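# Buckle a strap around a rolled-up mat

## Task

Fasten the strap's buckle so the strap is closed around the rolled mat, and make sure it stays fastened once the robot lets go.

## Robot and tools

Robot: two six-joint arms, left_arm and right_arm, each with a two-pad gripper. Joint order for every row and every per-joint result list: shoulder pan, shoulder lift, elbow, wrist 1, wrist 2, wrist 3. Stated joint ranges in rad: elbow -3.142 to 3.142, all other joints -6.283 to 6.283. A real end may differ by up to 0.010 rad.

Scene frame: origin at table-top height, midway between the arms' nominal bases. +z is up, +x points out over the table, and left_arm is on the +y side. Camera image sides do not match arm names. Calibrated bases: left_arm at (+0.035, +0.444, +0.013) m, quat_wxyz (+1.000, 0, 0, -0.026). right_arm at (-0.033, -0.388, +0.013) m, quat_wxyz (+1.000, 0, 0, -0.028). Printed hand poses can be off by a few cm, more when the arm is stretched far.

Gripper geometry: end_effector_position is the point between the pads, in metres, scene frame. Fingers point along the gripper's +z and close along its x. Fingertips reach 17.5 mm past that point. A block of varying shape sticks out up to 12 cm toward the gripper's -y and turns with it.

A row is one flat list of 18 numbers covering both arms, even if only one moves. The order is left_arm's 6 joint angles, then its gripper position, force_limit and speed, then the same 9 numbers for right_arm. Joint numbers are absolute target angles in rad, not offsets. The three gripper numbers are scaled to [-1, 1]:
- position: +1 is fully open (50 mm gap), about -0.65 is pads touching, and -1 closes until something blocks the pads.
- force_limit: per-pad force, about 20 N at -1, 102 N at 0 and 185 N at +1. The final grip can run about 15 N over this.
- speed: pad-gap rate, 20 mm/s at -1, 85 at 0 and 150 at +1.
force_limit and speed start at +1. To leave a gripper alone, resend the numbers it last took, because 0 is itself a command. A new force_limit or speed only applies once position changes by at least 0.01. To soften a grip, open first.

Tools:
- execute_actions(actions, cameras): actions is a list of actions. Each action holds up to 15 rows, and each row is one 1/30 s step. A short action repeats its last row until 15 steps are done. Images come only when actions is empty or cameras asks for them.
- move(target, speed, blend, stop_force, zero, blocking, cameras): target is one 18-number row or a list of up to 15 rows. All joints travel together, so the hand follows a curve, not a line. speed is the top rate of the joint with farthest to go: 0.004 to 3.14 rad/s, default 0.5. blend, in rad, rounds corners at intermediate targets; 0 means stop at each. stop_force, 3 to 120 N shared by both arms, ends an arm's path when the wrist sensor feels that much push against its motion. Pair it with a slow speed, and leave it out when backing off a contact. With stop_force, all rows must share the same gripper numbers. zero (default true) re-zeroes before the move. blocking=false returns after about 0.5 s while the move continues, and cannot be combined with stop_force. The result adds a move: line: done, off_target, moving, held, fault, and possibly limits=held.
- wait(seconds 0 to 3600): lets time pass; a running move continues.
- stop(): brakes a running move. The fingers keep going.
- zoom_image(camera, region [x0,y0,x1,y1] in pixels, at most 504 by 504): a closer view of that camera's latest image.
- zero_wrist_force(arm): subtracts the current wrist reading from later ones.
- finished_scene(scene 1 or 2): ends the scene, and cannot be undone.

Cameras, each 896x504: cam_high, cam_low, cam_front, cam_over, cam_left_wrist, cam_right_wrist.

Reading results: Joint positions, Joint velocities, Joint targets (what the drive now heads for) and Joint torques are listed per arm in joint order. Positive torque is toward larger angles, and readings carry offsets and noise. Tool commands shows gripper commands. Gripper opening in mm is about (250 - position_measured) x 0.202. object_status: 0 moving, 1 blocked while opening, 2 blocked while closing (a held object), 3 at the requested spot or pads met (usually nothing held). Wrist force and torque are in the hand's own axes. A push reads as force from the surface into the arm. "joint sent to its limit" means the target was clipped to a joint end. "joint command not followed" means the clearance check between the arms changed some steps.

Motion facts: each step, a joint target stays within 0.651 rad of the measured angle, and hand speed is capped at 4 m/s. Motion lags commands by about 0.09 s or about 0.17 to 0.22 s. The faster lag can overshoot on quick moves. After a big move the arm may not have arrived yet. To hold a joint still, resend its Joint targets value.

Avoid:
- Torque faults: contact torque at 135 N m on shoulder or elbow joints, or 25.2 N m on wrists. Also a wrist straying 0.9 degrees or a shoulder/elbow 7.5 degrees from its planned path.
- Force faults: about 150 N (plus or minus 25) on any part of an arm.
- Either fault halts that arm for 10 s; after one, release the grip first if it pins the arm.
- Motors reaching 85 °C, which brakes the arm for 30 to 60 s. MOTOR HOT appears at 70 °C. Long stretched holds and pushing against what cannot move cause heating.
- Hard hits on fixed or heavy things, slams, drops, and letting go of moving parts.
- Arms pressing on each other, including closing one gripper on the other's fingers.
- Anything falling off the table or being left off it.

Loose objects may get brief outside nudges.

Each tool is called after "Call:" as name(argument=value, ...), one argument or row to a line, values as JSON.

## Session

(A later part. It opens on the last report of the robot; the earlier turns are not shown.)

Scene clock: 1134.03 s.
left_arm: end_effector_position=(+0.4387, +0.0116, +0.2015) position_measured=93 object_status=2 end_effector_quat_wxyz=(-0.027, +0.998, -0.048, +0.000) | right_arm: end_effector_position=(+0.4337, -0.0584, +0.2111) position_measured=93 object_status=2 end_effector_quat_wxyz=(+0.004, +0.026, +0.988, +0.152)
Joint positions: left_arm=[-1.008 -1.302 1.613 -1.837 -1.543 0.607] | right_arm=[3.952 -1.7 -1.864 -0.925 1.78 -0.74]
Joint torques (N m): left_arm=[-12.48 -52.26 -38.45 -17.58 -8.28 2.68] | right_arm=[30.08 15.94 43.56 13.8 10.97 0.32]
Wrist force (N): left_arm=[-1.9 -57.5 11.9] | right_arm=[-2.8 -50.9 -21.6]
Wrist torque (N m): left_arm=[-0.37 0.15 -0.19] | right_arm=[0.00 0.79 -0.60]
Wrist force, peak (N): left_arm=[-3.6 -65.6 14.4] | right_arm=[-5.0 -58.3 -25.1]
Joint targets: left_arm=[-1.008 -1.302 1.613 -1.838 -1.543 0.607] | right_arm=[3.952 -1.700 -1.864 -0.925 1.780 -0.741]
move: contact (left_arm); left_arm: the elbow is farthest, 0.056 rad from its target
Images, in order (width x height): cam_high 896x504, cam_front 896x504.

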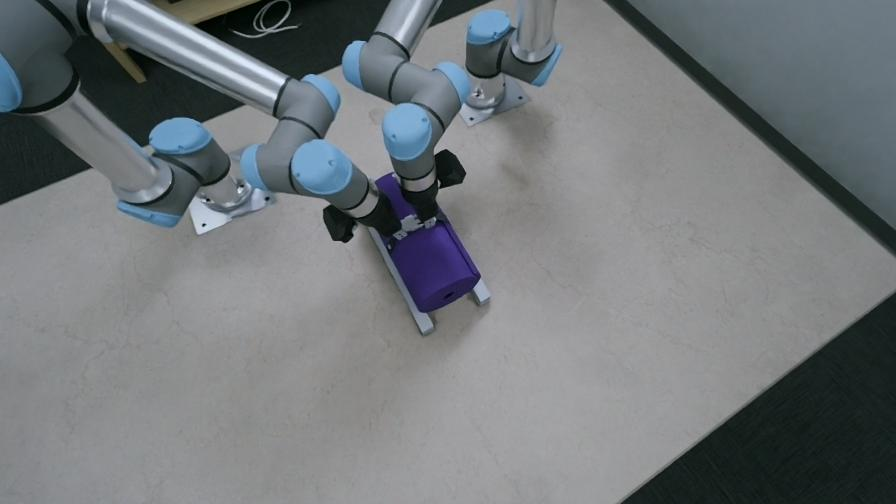

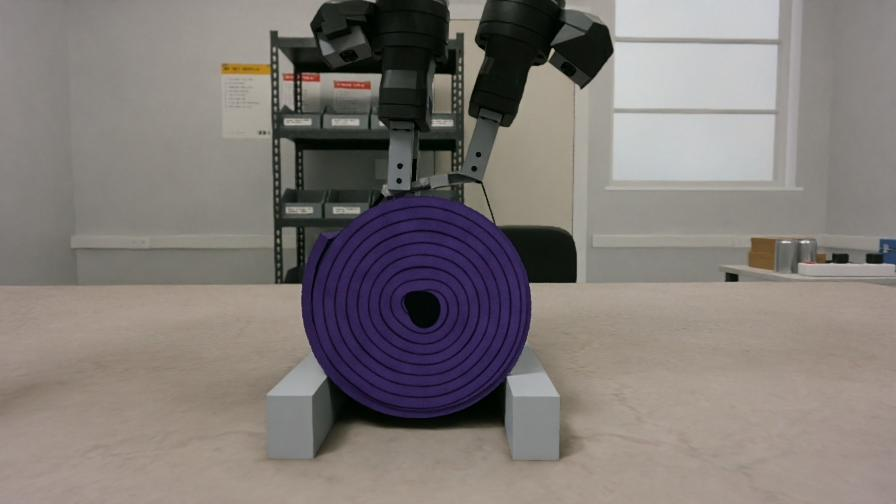

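Call:
move(
  target=[-0.9995,-1.3159,1.639,-1.85,-1.5426,0.6155,-0.96,1,-0.8,3.9517,-1.6997,-1.8637,-0.9252,1.7804,-0.7405,-1,1,-1],
  speed=0.05,
)

Call:
move(
  target=[-1.0296,-1.2634,1.5587,-1.8214,-1.5439,0.5855,-0.96,1,-0.8,3.9517,-1.6997,-1.8637,-0.9252,1.7804,-0.7405,-1,1,-1],
  speed=0.025,
  stop_force=55,
  cameras=["cam_front","cam_high"],
)

Call:
zoom_image(
  camera="cam_front",
  region=[395, 155, 465, 195],
)

Call:
zoom_image(
  camera="cam_high",
  region=[392, 205, 446, 245],
)

Scene clock: 1141.87 s.
left_arm: end_effector_position=(+0.4389, +0.0210, +0.1988) position_measured=93 object_status=2 end_effector_quat_wxyz=(-0.026, +0.998, -0.048, +0.000) | right_arm: end_effector_position=(+0.4337, -0.0584, +0.2111) position_measured=93 object_status=2 end_effector_quat_wxyz=(+0.004, +0.026, +0.988, +0.152)
Joint positions: left_arm=[-0.999 -1.316 1.639 -1.85 -1.543 0.616] | right_arm=[3.952 -1.7 -1.864 -0.925 1.78 -0.74]
Joint torques (N m): left_arm=[-0.17 -35.61 -32.93 -2.94 2.06 0.64] | right_arm=[-6.97 32.6 23.38 3.38 -1.86 0.33]
Wrist force (N): left_arm=[1.1 -4.0 1.3] | right_arm=[-5.3 -6.1 3.3]
Wrist torque (N m): left_arm=[-0.61 -0.39 -0.09] | right_arm=[-0.85 0.74 -0.96]
Wrist force, peak (N): left_arm=[-1.4 -57.6 12.7] | right_arm=[-2.6 -51.0 -22.1]
Joint targets: left_arm=[-1.000 -1.316 1.639 -1.850 -1.543 0.616] | right_arm=[3.952 -1.700 -1.864 -0.925 1.780 -0.741]
move: done

Scene clock: 1143.67 s.
left_arm: end_effector_position=(+0.4387, +0.0130, +0.1997) position_measured=93 object_status=2 end_effector_quat_wxyz=(-0.027, +0.998, -0.048, +0.000) | right_arm: end_effector_position=(+0.4337, -0.0585, +0.2111) position_measured=93 object_status=2 end_effector_quat_wxyz=(+0.004, +0.026, +0.988, +0.152)
Joint positions: left_arm=[-1.007 -1.303 1.62 -1.842 -1.543 0.608] | right_arm=[3.952 -1.7 -1.864 -0.925 1.78 -0.74]
Joint torques (N m): left_arm=[-12.23 -51.67 -36.9 -17.54 -7.69 2.74] | right_arm=[31.14 24.67 47.2 14.05 11.33 0.3]
Wrist force (N): left_arm=[-1.6 -57.7 10.4] | right_arm=[-5.7 -52.9 -18.7]
Wrist torque (N m): left_arm=[-0.36 -0.34 -0.19] | right_arm=[0.12 0.74 -0.76]
Wrist force, peak (N): left_arm=[-1.3 -62.4 12.3] | right_arm=[-5.1 -56.8 -22.0]
Joint targets: left_arm=[-1.007 -1.303 1.620 -1.843 -1.543 0.608] | right_arm=[3.952 -1.700 -1.864 -0.925 1.780 -0.741]
move: contact (left_arm); left_arm: the elbow is farthest, 0.061 rad from its target
Images, in order (width x height): cam_high 896x504, cam_front 896x504.

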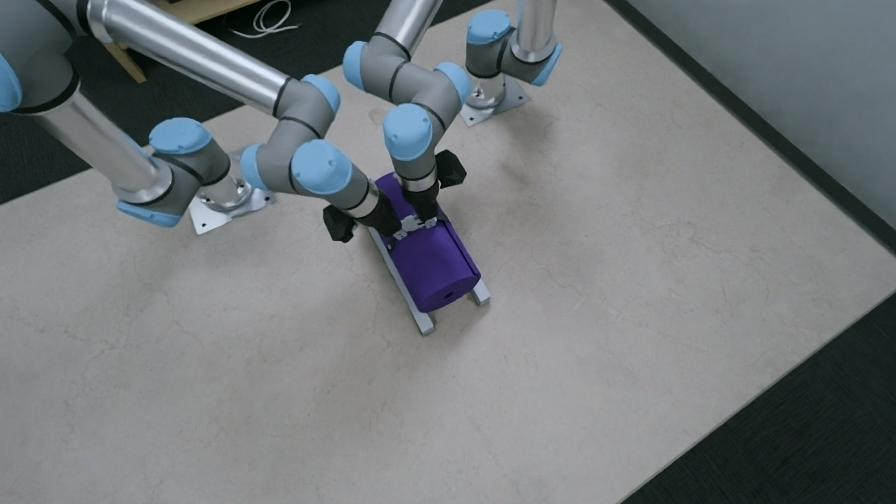

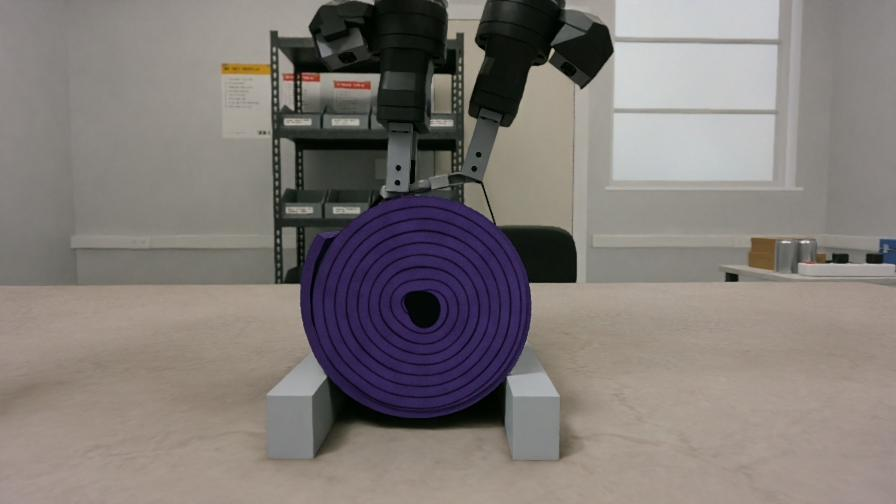

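Scaled by 7.200.

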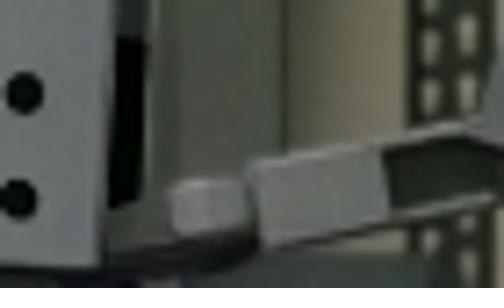

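Scaled by 9.333.

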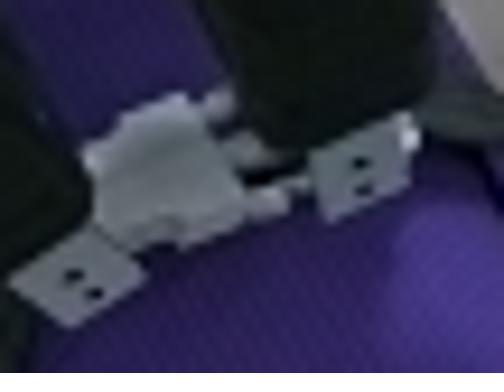

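Call:
move(
  target=[-1.0011,-1.3189,1.6379,-1.8457,-1.5426,0.614,-0.96,1,-0.8,3.9517,-1.6997,-1.8637,-0.9252,1.7804,-0.7405,-1,1,-1],
  speed=0.05,
)

Call:
move(
  target=[-1.0312,-1.2664,1.5576,-1.817,-1.5439,0.584,-0.96,1,-0.8,3.9517,-1.6997,-1.8637,-0.9252,1.7804,-0.7405,-1,1,-1],
  speed=0.025,
  stop_force=57,
  cameras=["cam_front","cam_high"],
)

Call:
zoom_image(
  camera="cam_front",
  region=[395, 155, 465, 195],
)

Call:
zoom_image(
  camera="cam_high",
  region=[392, 205, 446, 245],
)

Scene clock: 1154.43 s.
left_arm: end_effector_position=(+0.4378, +0.0210, +0.2007) position_measured=93 object_status=2 end_effector_quat_wxyz=(-0.026, +0.998, -0.048, +0.000) | right_arm: end_effector_position=(+0.4337, -0.0583, +0.2112) position_measured=93 object_status=2 end_effector_quat_wxyz=(+0.004, +0.026, +0.988, +0.152)
Joint positions: left_arm=[-1.001 -1.319 1.638 -1.846 -1.543 0.614] | right_arm=[3.952 -1.7 -1.864 -0.925 1.78 -0.74]
Joint torques (N m): left_arm=[4.3 -30.28 -32.21 -4.4 2.16 0.71] | right_arm=[-7.98 26.08 20.06 3.43 -1.82 0.26]
Wrist force (N): left_arm=[0.6 -3.6 0.8] | right_arm=[-5.6 -2.8 2.3]
Wrist torque (N m): left_arm=[-0.53 -0.34 -0.08] | right_arm=[-0.35 0.85 -0.95]
Wrist force, peak (N): left_arm=[-1.3 -58.0 10.6] | right_arm=[-5.8 -53.3 -18.5]
Joint targets: left_arm=[-1.001 -1.319 1.638 -1.846 -1.543 0.614] | right_arm=[3.952 -1.700 -1.864 -0.925 1.780 -0.741]
move: done

Scene clock: 1156.37 s.
left_arm: end_effector_position=(+0.4376, +0.0118, +0.2018) position_measured=93 object_status=2 end_effector_quat_wxyz=(-0.027, +0.998, -0.048, +0.000) | right_arm: end_effector_position=(+0.4337, -0.0585, +0.2111) position_measured=93 object_status=2 end_effector_quat_wxyz=(+0.004, +0.026, +0.988, +0.152)
Joint positions: left_arm=[-1.009 -1.304 1.615 -1.837 -1.543 0.606] | right_arm=[3.952 -1.7 -1.864 -0.925 1.78 -0.74]
Joint torques (N m): left_arm=[-12.8 -52.76 -39.13 -17.5 -9.61 2.77] | right_arm=[32.4 28.21 45.7 13.7 11.26 0.34]
Wrist force (N): left_arm=[-2.9 -58.6 13.6] | right_arm=[-7.8 -50.6 -21.6]
Wrist torque (N m): left_arm=[-0.30 0.11 -0.25] | right_arm=[0.30 1.23 -0.55]
Wrist force, peak (N): left_arm=[-2.6 -64.3 15.4] | right_arm=[-6.9 -55.1 -25.4]
Joint targets: left_arm=[-1.009 -1.304 1.615 -1.837 -1.543 0.606] | right_arm=[3.952 -1.700 -1.864 -0.925 1.780 -0.741]
move: contact (left_arm); left_arm: the elbow is farthest, 0.058 rad from its target
Images, in order (width x height): cam_high 896x504, cam_front 896x504.

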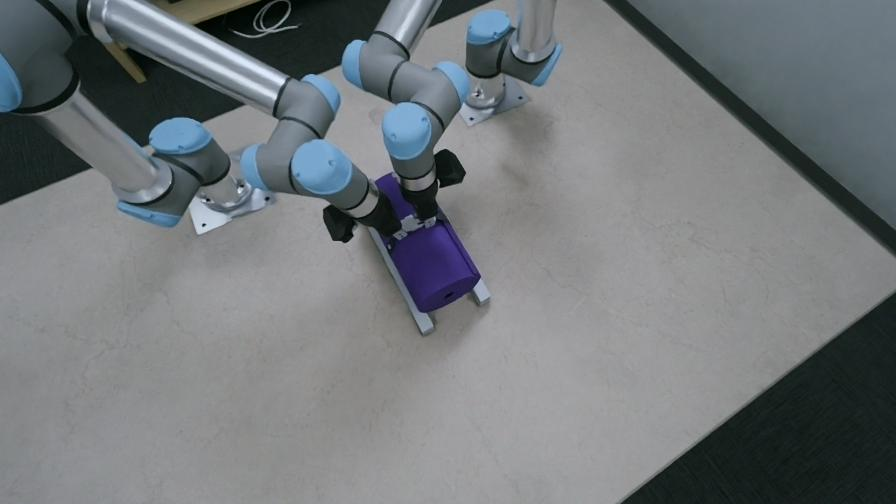

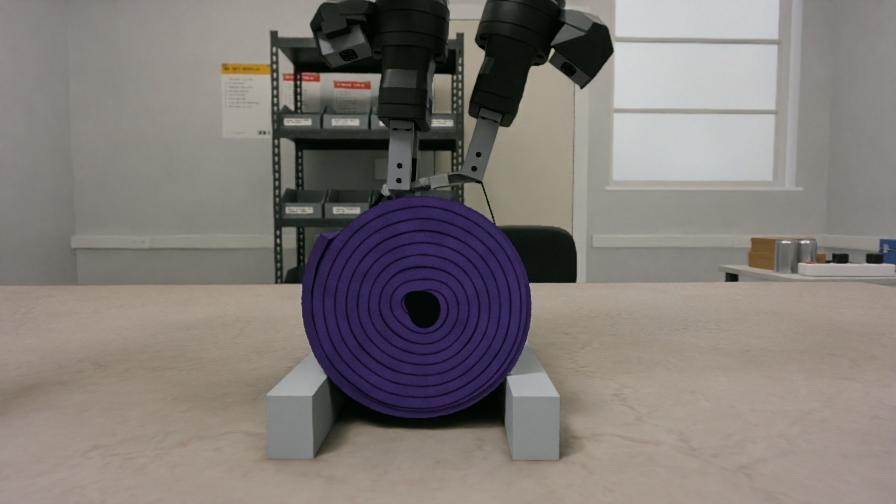

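Scaled by 7.200.

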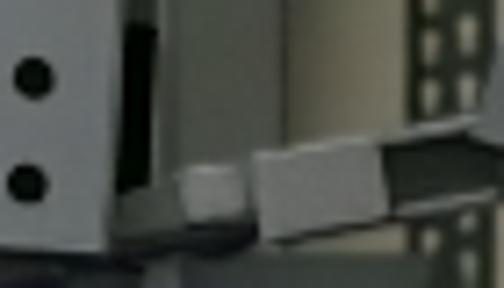

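Scaled by 9.333.

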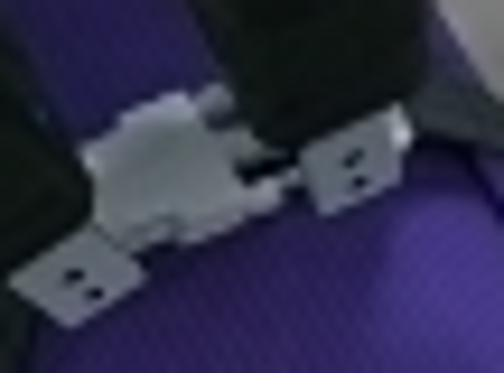

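Call:
move(
  target=[-1.0312,-1.2664,1.5576,-1.817,-1.5439,0.64,-0.96,1,-0.8,3.9517,-1.6997,-1.8637,-0.9252,1.7804,-0.7405,-1,1,-1],
  speed=0.03,
  stop_force=60,
  zero=false,
)

Call:
move(
  target=[-1.0012,-1.3187,1.6379,-1.846,-1.5426,0.65,-0.96,1,-0.8,3.9517,-1.6997,-1.8637,-0.9252,1.7804,-0.7405,-1,1,-1],
  speed=0.05,
)

Call:
move(
  target=[-1.0302,-1.2659,1.5576,-1.8175,-1.5439,0.62,-0.96,1,-0.8,3.9517,-1.6997,-1.8637,-0.9252,1.7804,-0.7405,-1,1,-1],
  speed=0.025,
  stop_force=57,
  cameras=["cam_front","cam_high"],
)

Call:
zoom_image(
  camera="cam_front",
  region=[395, 155, 465, 195],
)

Call:
zoom_image(
  camera="cam_high",
  region=[392, 205, 446, 245],
)

Scene clock: 1166.07 s.
left_arm: end_effector_position=(+0.4375, +0.0118, +0.2017) position_measured=93 object_status=2 end_effector_quat_wxyz=(-0.027, +0.998, -0.048, +0.000) | right_arm: end_effector_position=(+0.4337, -0.0585, +0.2111) position_measured=93 object_status=2 end_effector_quat_wxyz=(+0.004, +0.026, +0.988, +0.152)
Joint positions: left_arm=[-1.009 -1.304 1.615 -1.836 -1.543 0.606] | right_arm=[3.952 -1.7 -1.864 -0.925 1.78 -0.74]
Joint torques (N m): left_arm=[-13.42 -51.53 -38.66 -17.43 -9.93 -2.2] | right_arm=[29.18 15.14 45.49 14.18 11.38 0.27]
Wrist force (N): left_arm=[-1.7 -57.8 11.8] | right_arm=[-5.2 -49.5 -22.3]
Wrist torque (N m): left_arm=[-0.31 0.11 -0.33] | right_arm=[0.28 1.30 -0.62]
Wrist force, peak (N): left_arm=[-4.4 -64.8 14.3] | right_arm=[-8.1 -55.5 -25.9]
Joint targets: left_arm=[-1.009 -1.304 1.615 -1.837 -1.543 0.606] | right_arm=[3.952 -1.700 -1.864 -0.925 1.780 -0.741]
move: contact (left_arm); left_arm: the elbow is farthest, 0.057 rad from its target

Scene clock: 1167.20 s.
left_arm: end_effector_position=(+0.4378, +0.0209, +0.2006) position_measured=93 object_status=2 end_effector_quat_wxyz=(-0.026, +0.997, -0.067, +0.000) | right_arm: end_effector_position=(+0.4337, -0.0584, +0.2111) position_measured=93 object_status=2 end_effector_quat_wxyz=(+0.004, +0.026, +0.988, +0.152)
Joint positions: left_arm=[-1.001 -1.319 1.638 -1.846 -1.543 0.65] | right_arm=[3.952 -1.7 -1.864 -0.925 1.78 -0.74]
Joint torques (N m): left_arm=[4.07 -38.63 -29.4 -4.45 1.99 -2.49] | right_arm=[-7.43 30.46 21.21 3.27 -1.83 0.2]
Wrist force (N): left_arm=[1.5 -3.4 1.1] | right_arm=[-6.0 -2.2 1.6]
Wrist torque (N m): left_arm=[-0.51 -0.49 -0.09] | right_arm=[-0.25 0.88 -0.96]
Wrist force, peak (N): left_arm=[-1.0 -57.8 13.2] | right_arm=[-6.1 -49.9 -20.7]
Joint targets: left_arm=[-1.001 -1.319 1.638 -1.846 -1.543 0.650] | right_arm=[3.952 -1.700 -1.864 -0.925 1.780 -0.741]
move: done

Scene clock: 1169.10 s.
left_arm: end_effector_position=(+0.4377, +0.0119, +0.2016) position_measured=93 object_status=2 end_effector_quat_wxyz=(-0.027, +0.997, -0.066, -0.001) | right_arm: end_effector_position=(+0.4337, -0.0585, +0.2111) position_measured=93 object_status=2 end_effector_quat_wxyz=(+0.004, +0.026, +0.988, +0.152)
Joint positions: left_arm=[-1.009 -1.304 1.616 -1.837 -1.543 0.642] | right_arm=[3.952 -1.7 -1.864 -0.925 1.78 -0.74]
Joint torques (N m): left_arm=[-13.26 -52.53 -37.32 -17.38 -9.83 2.97] | right_arm=[31.11 26.9 46.77 14.19 11.24 0.21]
Wrist force (N): left_arm=[-2.1 -57.2 11.6] | right_arm=[-5.4 -48.5 -21.4]
Wrist torque (N m): left_arm=[-0.34 0.11 -0.35] | right_arm=[0.48 1.45 -0.57]
Wrist force, peak (N): left_arm=[-1.6 -62.7 14.0] | right_arm=[-4.8 -53.6 -24.5]
Joint targets: left_arm=[-1.009 -1.304 1.616 -1.838 -1.543 0.642] | right_arm=[3.952 -1.700 -1.864 -0.925 1.780 -0.741]
move: contact (left_arm); left_arm: the elbow is farthest, 0.058 rad from its target
Images, in order (width x height): cam_high 896x504, cam_front 896x504.

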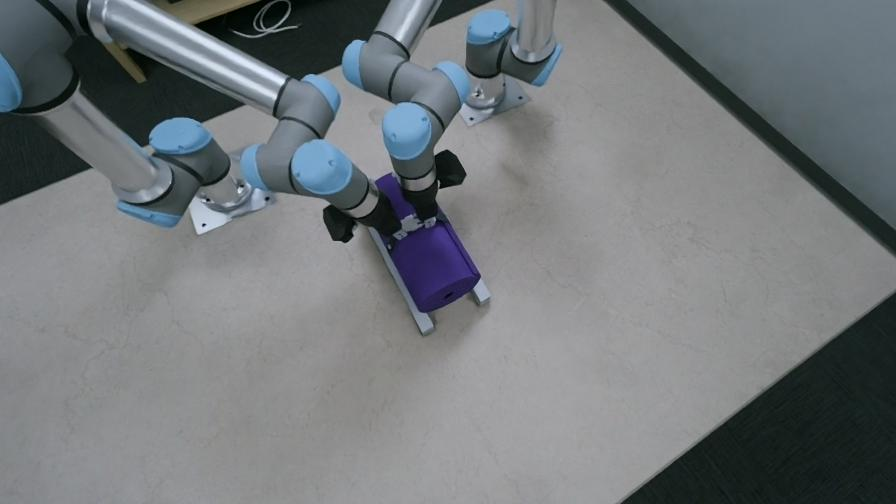

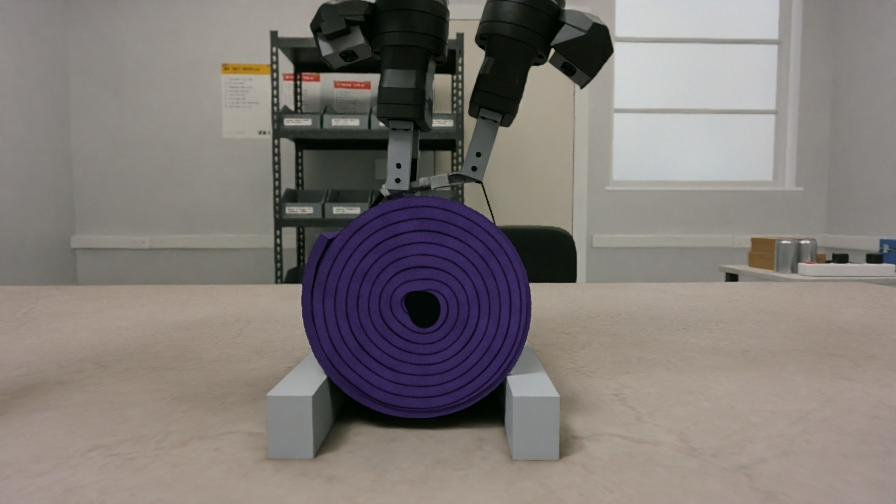

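Scaled by 7.200.

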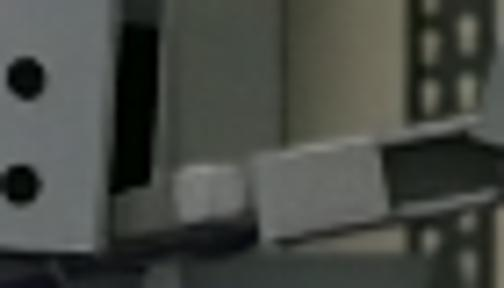

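Scaled by 9.333.

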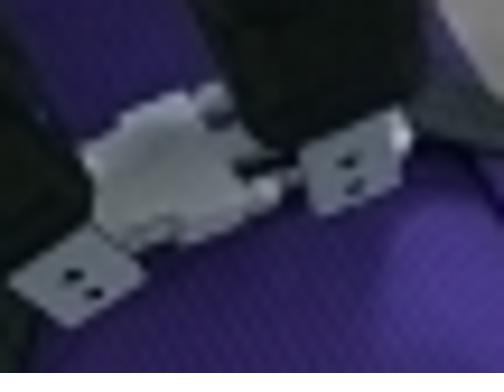

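Call:
move(
  target=[-1.0036,-1.3213,1.6408,-1.8462,-1.5426,0.632,-0.96,1,-0.8,3.9517,-1.6997,-1.8637,-0.9252,1.7804,-0.7405,-1,1,-1],
  speed=0.05,
)

Call:
move(
  target=[-1.0336,-1.2688,1.5605,-1.8175,-1.5439,0.602,-0.96,1,-0.8,3.9517,-1.6997,-1.8637,-0.9252,1.7804,-0.7405,-1,1,-1],
  speed=0.025,
  stop_force=57,
  cameras=["cam_front","cam_high"],
)

Call:
zoom_image(
  camera="cam_front",
  region=[395, 155, 465, 195],
)

Call:
zoom_image(
  camera="cam_high",
  region=[392, 205, 446, 245],
)

Scene clock: 1177.87 s.
left_arm: end_effector_position=(+0.4363, +0.0209, +0.2007) position_measured=93 object_status=2 end_effector_quat_wxyz=(-0.026, +0.998, -0.058, +0.000) | right_arm: end_effector_position=(+0.4337, -0.0584, +0.2111) position_measured=93 object_status=2 end_effector_quat_wxyz=(+0.004, +0.026, +0.988, +0.152)
Joint positions: left_arm=[-1.004 -1.322 1.641 -1.846 -1.543 0.632] | right_arm=[3.952 -1.7 -1.864 -0.925 1.78 -0.74]
Joint torques (N m): left_arm=[3.98 -34.04 -32.6 -3.79 2.03 -0.49] | right_arm=[-6.68 30.19 21.27 3.39 -1.92 0.17]
Wrist force (N): left_arm=[2.0 -4.3 0.4] | right_arm=[-5.6 -2.0 0.7]
Wrist torque (N m): left_arm=[-0.64 -0.57 0.05] | right_arm=[-0.26 0.88 -0.96]
Wrist force, peak (N): left_arm=[-1.4 -57.5 12.3] | right_arm=[-5.0 -48.7 -22.4]
Joint targets: left_arm=[-1.004 -1.321 1.641 -1.846 -1.543 0.632] | right_arm=[3.952 -1.700 -1.864 -0.925 1.780 -0.741]
move: done

Scene clock: 1179.80 s.
left_arm: end_effector_position=(+0.4360, +0.0117, +0.2018) position_measured=93 object_status=2 end_effector_quat_wxyz=(-0.027, +0.998, -0.059, +0.000) | right_arm: end_effector_position=(+0.4337, -0.0585, +0.2111) position_measured=93 object_status=2 end_effector_quat_wxyz=(+0.004, +0.026, +0.988, +0.152)
Joint positions: left_arm=[-1.012 -1.307 1.619 -1.837 -1.543 0.624] | right_arm=[3.952 -1.7 -1.864 -0.925 1.78 -0.74]
Joint torques (N m): left_arm=[-13.8 -52.57 -38.02 -17.49 -8.71 2.79] | right_arm=[31.84 23.81 47.07 14.24 11.32 0.1]
Wrist force (N): left_arm=[-0.9 -59.7 12.8] | right_arm=[-6.0 -50.2 -22.9]
Wrist torque (N m): left_arm=[-0.39 0.01 -0.28] | right_arm=[0.46 1.50 -0.68]
Wrist force, peak (N): left_arm=[-0.3 -65.4 14.8] | right_arm=[-4.8 -54.7 -27.2]
Joint targets: left_arm=[-1.012 -1.307 1.619 -1.838 -1.543 0.624] | right_arm=[3.952 -1.700 -1.864 -0.925 1.780 -0.741]
move: contact (left_arm); left_arm: the elbow is farthest, 0.058 rad from its target
Images, in order (width x height): cam_high 896x504, cam_front 896x504.

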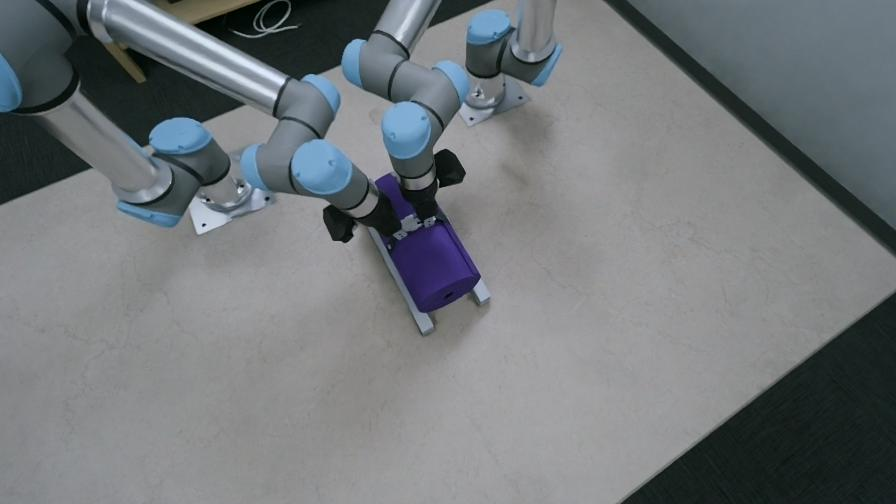

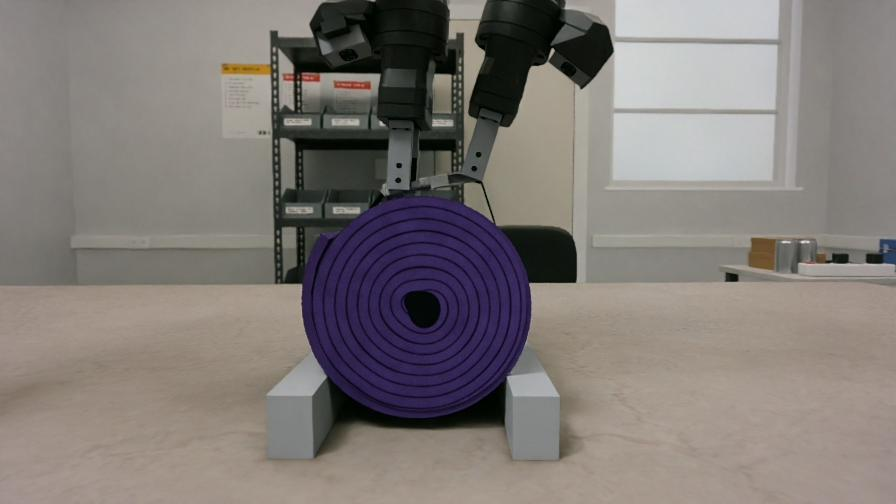

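Scaled by 7.200.

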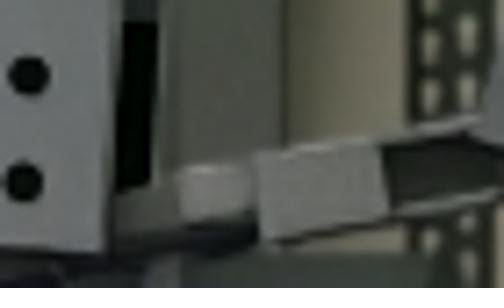

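Scaled by 9.333.

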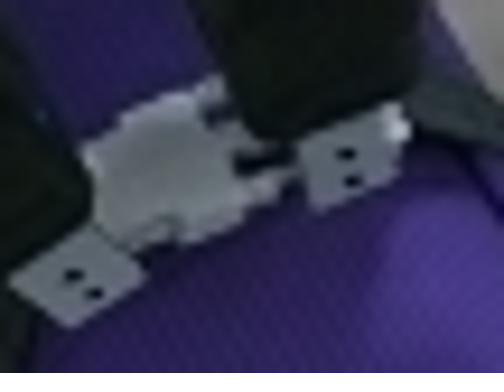

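Call:
execute_actions(
  actions=[],
  cameras=["cam_high","cam_front"],
)

Call:
zoom_image(
  camera="cam_high",
  region=[392, 205, 446, 245],
)

Call:
zoom_image(
  camera="cam_front",
  region=[395, 155, 465, 195],
)

Scene clock: 1215.60 s.
left_arm: end_effector_position=(+0.4360, +0.0117, +0.2018) position_measured=93 object_status=2 end_effector_quat_wxyz=(-0.027, +0.998, -0.059, +0.000) | right_arm: end_effector_position=(+0.4337, -0.0585, +0.2111) position_measured=93 object_status=2 end_effector_quat_wxyz=(+0.004, +0.026, +0.988, +0.152)
Joint positions: left_arm=[-1.012 -1.307 1.619 -1.837 -1.543 0.624] | right_arm=[3.952 -1.7 -1.864 -0.925 1.78 -0.74]
Joint velocities: within noise
Joint torques (N m): left_arm=[-14.58 -52.58 -38.73 -17.41 -6.66 2.59] | right_arm=[31.75 15.78 46.25 12.03 11.37 0.19]
Motor temperatures (°C): left_arm=[26 28 26 33 34 33] | right_arm=[30 29 24 30 39 33]
Wrist force (N): left_arm=[-1.3 -60.0 12.1] | right_arm=[-5.6 -50.1 -23.6]
Wrist torque (N m): left_arm=[-0.40 0.03 -0.28] | right_arm=[0.48 1.51 -0.68]
Wrist force, peak (N): left_arm=[-0.4 -60.1 13.3] | right_arm=[-5.8 -50.5 -23.3]
Joint targets: left_arm=[-1.012 -1.307 1.619 -1.838 -1.543 0.624] | right_arm=[3.952 -1.700 -1.864 -0.925 1.780 -0.741]
Tool commands: left_gripper/position=-0.96 left_gripper/force_limit=+1.0 left_gripper/speed=-0.8 right_gripper/position=-1.0 right_gripper/force_limit=+1.0 right_gripper/speed=-1.0
Images, in order (width x height): cam_high 896x504, cam_front 896x504.

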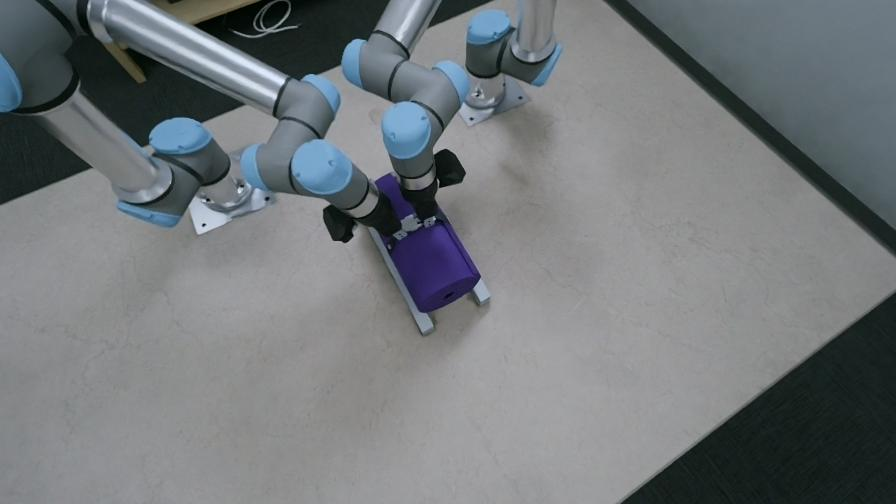

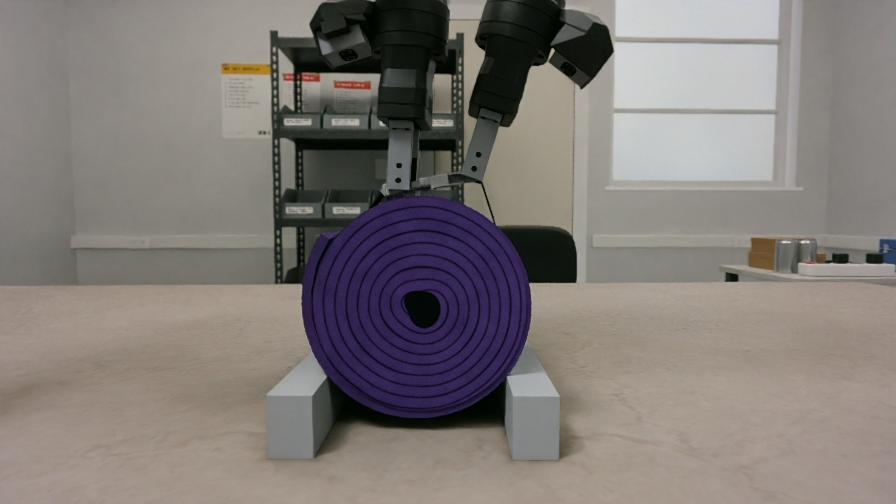

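Scaled by 9.333.

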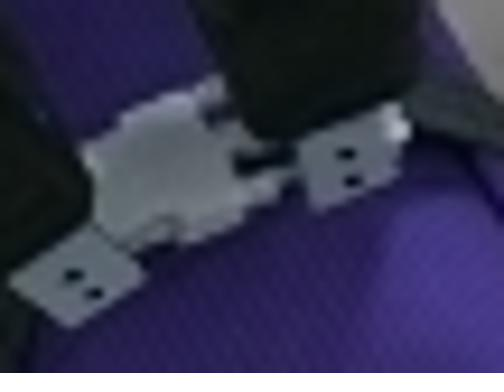

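Scaled by 7.200.

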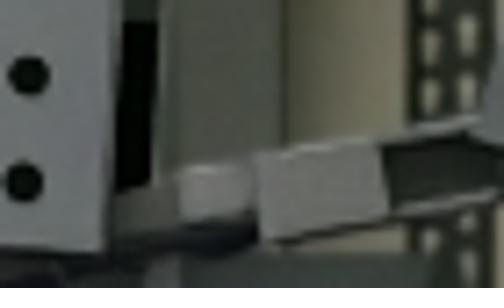

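Call:
move(
  target=[
    [-1.012,-1.307,1.619,-1.838,-1.543,0.664,-0.96,1,-0.8,3.9517,-1.6997,-1.8637,-0.9252,1.7804,-0.7405,-1,1,-1],
    [-1.012,-1.307,1.619,-1.838,-1.543,0.584,-0.96,1,-0.8,3.9517,-1.6997,-1.8637,-0.9252,1.7804,-0.7405,-1,1,-1],
    [-1.012,-1.307,1.619,-1.838,-1.543,0.664,-0.96,1,-0.8,3.9517,-1.6997,-1.8637,-0.9252,1.7804,-0.7405,-1,1,-1],
    [-1.012,-1.307,1.619,-1.838,-1.543,0.584,-0.96,1,-0.8,3.9517,-1.6997,-1.8637,-0.9252,1.7804,-0.7405,-1,1,-1],
    [-1.012,-1.307,1.619,-1.838,-1.543,0.624,-0.96,1,-0.8,3.9517,-1.6997,-1.8637,-0.9252,1.7804,-0.7405,-1,1,-1],
  ],
  speed=0.15,
)

Call:
move(
  target=[-1.0336,-1.2688,1.5605,-1.8175,-1.5439,0.602,-0.96,1,-0.8,3.9517,-1.6997,-1.8637,-0.9252,1.7804,-0.7405,-1,1,-1],
  speed=0.025,
  stop_force=60,
  zero=false,
  cameras=["cam_high","cam_front"],
)

Call:
zoom_image(
  camera="cam_high",
  region=[392, 205, 446, 245],
)

Scene clock: 1229.43 s.
left_arm: end_effector_position=(+0.4358, +0.0117, +0.2019) position_measured=93 object_status=2 end_effector_quat_wxyz=(-0.026, +0.998, -0.059, +0.000) | right_arm: end_effector_position=(+0.4337, -0.0585, +0.2111) position_measured=93 object_status=2 end_effector_quat_wxyz=(+0.004, +0.026, +0.988, +0.152)
Joint positions: left_arm=[-1.012 -1.307 1.619 -1.838 -1.543 0.624] | right_arm=[3.952 -1.7 -1.864 -0.925 1.78 -0.74]
Joint torques (N m): left_arm=[-17.4 -41.87 -33.35 -11.4 -5.52 -2.19] | right_arm=[15.39 30.97 29.15 11.35 5.94 -0.07]
Wrist force (N): left_arm=[1.0 -45.3 7.7] | right_arm=[-5.9 -38.0 -13.2]
Wrist torque (N m): left_arm=[-0.62 0.17 -0.53] | right_arm=[0.31 1.66 -0.38]
Wrist force, peak (N): left_arm=[-0.4 -60.2 13.2] | right_arm=[-5.4 -50.3 -23.8]
Joint targets: left_arm=[-1.012 -1.307 1.619 -1.838 -1.543 0.624] | right_arm=[3.952 -1.700 -1.864 -0.925 1.780 -0.741]
move: done

Scene clock: 1230.53 s.
left_arm: end_effector_position=(+0.4358, +0.0108, +0.2019) position_measured=93 object_status=2 end_effector_quat_wxyz=(-0.027, +0.998, -0.059, +0.000) | right_arm: end_effector_position=(+0.4337, -0.0585, +0.2111) position_measured=93 object_status=2 end_effector_quat_wxyz=(+0.004, +0.026, +0.988, +0.152)
Joint positions: left_arm=[-1.013 -1.305 1.616 -1.836 -1.543 0.623] | right_arm=[3.952 -1.7 -1.864 -0.925 1.78 -0.74]
Joint torques (N m): left_arm=[-13.53 -52.03 -36.33 -17.47 -10.71 3.06] | right_arm=[31.4 35.51 43.75 14.89 11.31 0]
Wrist force (N): left_arm=[0.1 -59.5 10.6] | right_arm=[-5.8 -50.7 -19.5]
Wrist torque (N m): left_arm=[-0.42 0.22 -0.46] | right_arm=[0.63 1.71 -0.50]
Wrist force, peak (N): left_arm=[-0.4 -67.5 12.6] | right_arm=[-4.8 -57.4 -25.3]
Joint targets: left_arm=[-1.013 -1.305 1.616 -1.837 -1.543 0.623] | right_arm=[3.952 -1.700 -1.864 -0.925 1.780 -0.741]
move: contact (left_arm); left_arm: the elbow is farthest, 0.056 rad from its target

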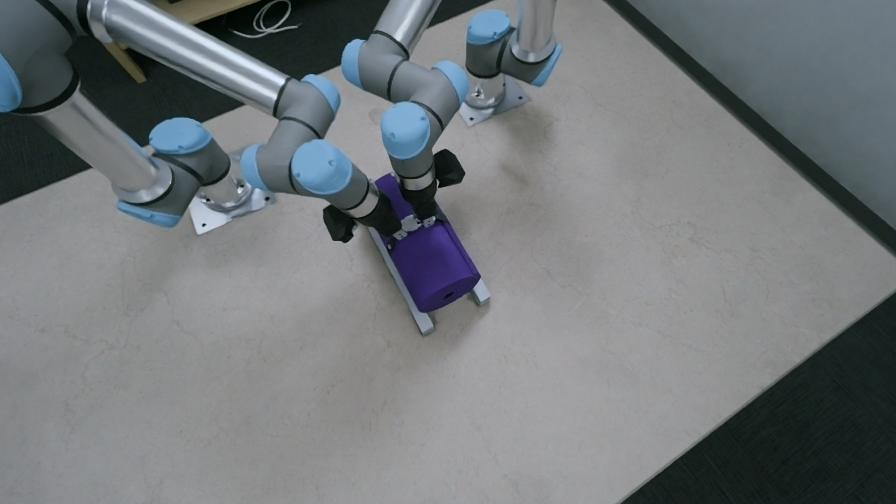

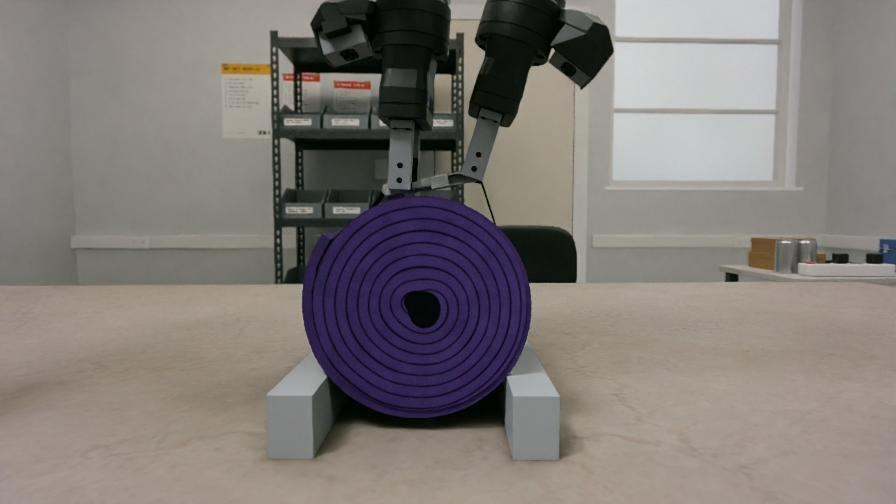

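Scaled by 9.333.

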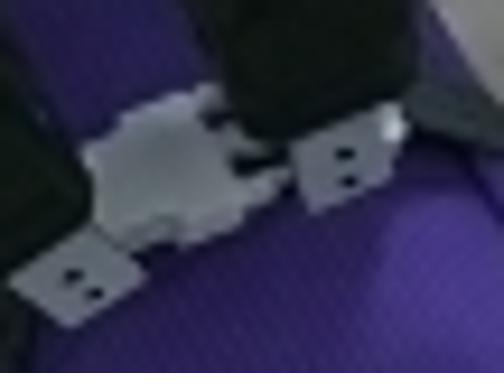

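Call:
move(
  target=[
    [-1.013,-1.305,1.616,-1.837,-1.543,0.683,-0.96,1,-0.8,3.9517,-1.6997,-1.8637,-0.9252,1.7804,-0.7405,-1,1,-1],
    [-1.013,-1.305,1.616,-1.837,-1.543,0.563,-0.96,1,-0.8,3.9517,-1.6997,-1.8637,-0.9252,1.7804,-0.7405,-1,1,-1],
    [-1.013,-1.305,1.616,-1.837,-1.543,0.623,-0.96,1,-0.8,3.9517,-1.6997,-1.8637,-0.9252,1.7804,-0.7405,-1,1,-1],
    [-1.011,-1.303,1.614,-1.837,-1.543,0.623,-0.96,1,-0.8,3.9517,-1.6997,-1.8637,-0.9252,1.7804,-0.7405,-1,1,-1],
    [-1.015,-1.307,1.618,-1.837,-1.543,0.623,-0.96,1,-0.8,3.9517,-1.6997,-1.8637,-0.9252,1.7804,-0.7405,-1,1,-1],
    [-1.013,-1.305,1.616,-1.837,-1.543,0.623,-0.96,1,-0.8,3.9517,-1.6997,-1.8637,-0.9252,1.7804,-0.7405,-1,1,-1],
  ],
  speed=0.15,
)

Call:
move(
  target=[-1.0336,-1.2688,1.5605,-1.8175,-1.5439,0.602,-0.96,1,-0.8,3.9517,-1.6997,-1.8637,-0.9252,1.7804,-0.7405,-1,1,-1],
  speed=0.025,
  stop_force=61,
  zero=false,
)

Call:
move(
  target=[
    [-1.013,-1.304,1.615,-1.8365,-1.543,0.683,-0.96,1,-0.8,3.9517,-1.6997,-1.8637,-0.9252,1.7804,-0.7405,-1,1,-1],
    [-1.013,-1.304,1.615,-1.8365,-1.543,0.563,-0.96,1,-0.8,3.9517,-1.6997,-1.8637,-0.9252,1.7804,-0.7405,-1,1,-1],
    [-1.013,-1.304,1.615,-1.8365,-1.543,0.623,-0.96,1,-0.8,3.9517,-1.6997,-1.8637,-0.9252,1.7804,-0.7405,-1,1,-1],
  ],
  speed=0.15,
)

Call:
move(
  target=[-1.0336,-1.2688,1.5605,-1.8175,-1.5439,0.602,-0.96,1,-0.8,3.9517,-1.6997,-1.8637,-0.9252,1.7804,-0.7405,-1,1,-1],
  speed=0.025,
  stop_force=61,
  zero=false,
  cameras=["cam_high","cam_front"],
)

Call:
zoom_image(
  camera="cam_front",
  region=[395, 155, 465, 195],
)

Scene clock: 1247.07 s.
left_arm: end_effector_position=(+0.4359, +0.0104, +0.2021) position_measured=93 object_status=2 end_effector_quat_wxyz=(-0.026, +0.998, -0.059, +0.000) | right_arm: end_effector_position=(+0.4337, -0.0585, +0.2111) position_measured=93 object_status=2 end_effector_quat_wxyz=(+0.004, +0.026, +0.988, +0.152)
Joint positions: left_arm=[-1.013 -1.305 1.616 -1.837 -1.543 0.623] | right_arm=[3.952 -1.7 -1.864 -0.925 1.78 -0.74]
Joint torques (N m): left_arm=[-12.47 -41.61 -33.28 -8.94 -4.42 -0.95] | right_arm=[8 37.38 30.04 10.37 5.96 -0.06]
Wrist force (N): left_arm=[-2.5 -36.3 2.7] | right_arm=[-8.0 -30.7 -8.0]
Wrist torque (N m): left_arm=[-0.64 0.30 -0.69] | right_arm=[0.29 1.53 -0.01]
Wrist force, peak (N): left_arm=[-0.1 -59.8 10.2] | right_arm=[-5.6 -50.8 -19.8]
Joint targets: left_arm=[-1.013 -1.305 1.616 -1.837 -1.543 0.623] | right_arm=[3.952 -1.700 -1.864 -0.925 1.780 -0.741]
move: done

Scene clock: 1249.40 s.
left_arm: end_effector_position=(+0.4353, -0.0031, +0.2038) position_measured=93 object_status=2 end_effector_quat_wxyz=(-0.026, +0.998, -0.059, +0.000) | right_arm: end_effector_position=(+0.4336, -0.0585, +0.2111) position_measured=93 object_status=2 end_effector_quat_wxyz=(+0.004, +0.026, +0.988, +0.152)
Joint positions: left_arm=[-1.025 -1.284 1.584 -1.826 -1.543 0.611] | right_arm=[3.952 -1.7 -1.864 -0.925 1.78 -0.74]
Joint torques (N m): left_arm=[-21.46 -50.83 -33.85 -16.47 -11.28 3.36] | right_arm=[14.26 37.51 45.95 18.06 3.68 -0.02]
Wrist force (N): left_arm=[13.7 -62.3 9.4] | right_arm=[7.4 -50.8 -15.3]
Wrist torque (N m): left_arm=[-0.58 0.39 -0.94] | right_arm=[0.64 2.15 -0.59]
Wrist force, peak (N): left_arm=[14.0 -69.7 11.2] | right_arm=[8.2 -56.8 -19.9]
Joint targets: left_arm=[-1.025 -1.284 1.584 -1.826 -1.543 0.611] | right_arm=[3.952 -1.700 -1.864 -0.925 1.780 -0.741]
move: contact (left_arm); left_arm: the elbow is farthest, 0.023 rad from its target

Scene clock: 1252.10 s.
left_arm: end_effector_position=(+0.4360, +0.0102, +0.2019) position_measured=93 object_status=2 end_effector_quat_wxyz=(-0.027, +0.998, -0.059, +0.000) | right_arm: end_effector_position=(+0.4337, -0.0585, +0.2111) position_measured=93 object_status=2 end_effector_quat_wxyz=(+0.004, +0.026, +0.988, +0.152)
Joint positions: left_arm=[-1.013 -1.304 1.615 -1.836 -1.543 0.623] | right_arm=[3.952 -1.7 -1.864 -0.925 1.78 -0.74]
Joint torques (N m): left_arm=[-4.64 -38.38 -23.99 -3.84 -0.13 -2.05] | right_arm=[7.09 36.77 21.95 5.83 3.16 -0.14]
Wrist force (N): left_arm=[3.4 -7.4 -1.2] | right_arm=[-4.7 -5.7 4.8]
Wrist torque (N m): left_arm=[-0.76 0.15 -0.44] | right_arm=[-0.18 1.46 -0.44]
Wrist force, peak (N): left_arm=[12.9 -62.3 7.7] | right_arm=[8.2 -50.1 -16.6]
Joint targets: left_arm=[-1.013 -1.304 1.615 -1.837 -1.543 0.623] | right_arm=[3.952 -1.700 -1.864 -0.925 1.780 -0.741]
move: done

Scene clock: 1254.40 s.
left_arm: end_effector_position=(+0.4353, -0.0031, +0.2037) position_measured=93 object_status=2 end_effector_quat_wxyz=(-0.027, +0.998, -0.059, +0.000) | right_arm: end_effector_position=(+0.4337, -0.0585, +0.2111) position_measured=93 object_status=2 end_effector_quat_wxyz=(+0.004, +0.026, +0.988, +0.152)
Joint positions: left_arm=[-1.025 -1.283 1.583 -1.825 -1.543 0.611] | right_arm=[3.952 -1.7 -1.864 -0.925 1.78 -0.74]
Joint torques (N m): left_arm=[-21.33 -50.73 -34.07 -16.23 -11.4 3.38] | right_arm=[25.87 37.58 53.81 18.14 4.01 -0.11]
Wrist force (N): left_arm=[14.0 -63.3 8.9] | right_arm=[8.3 -51.5 -16.0]
Wrist torque (N m): left_arm=[-0.72 0.35 -0.97] | right_arm=[0.48 2.07 -0.63]
Wrist force, peak (N): left_arm=[13.4 -70.0 11.0] | right_arm=[9.1 -56.8 -20.4]
Joint targets: left_arm=[-1.025 -1.283 1.583 -1.825 -1.543 0.611] | right_arm=[3.952 -1.700 -1.864 -0.925 1.780 -0.741]
move: contact (left_arm); left_arm: the elbow is farthest, 0.023 rad from its target

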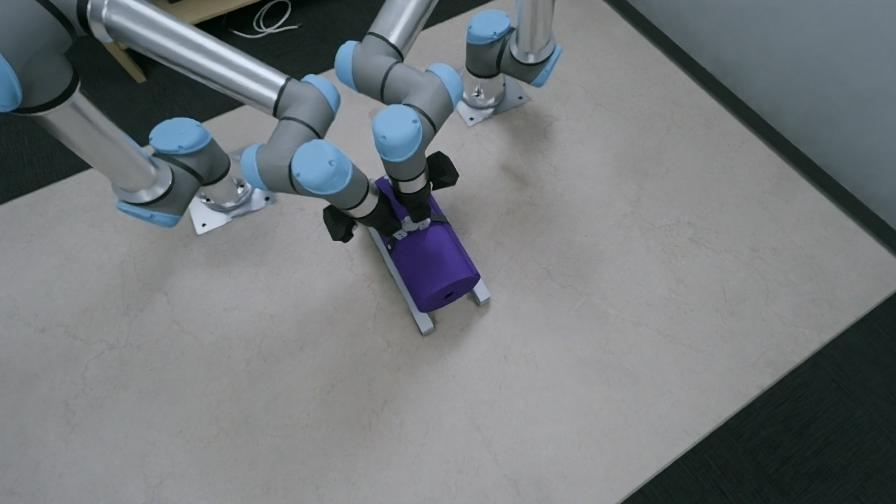

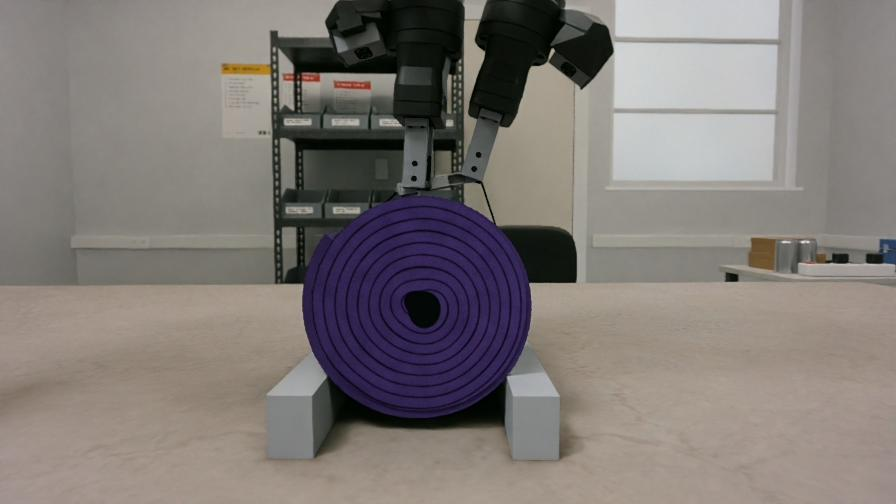

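Scaled by 7.200.

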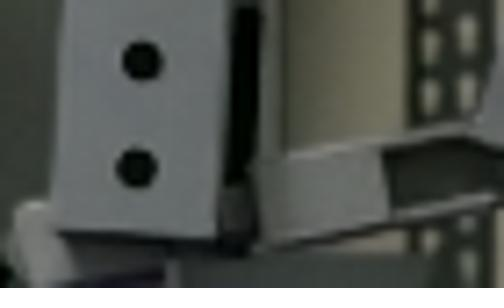

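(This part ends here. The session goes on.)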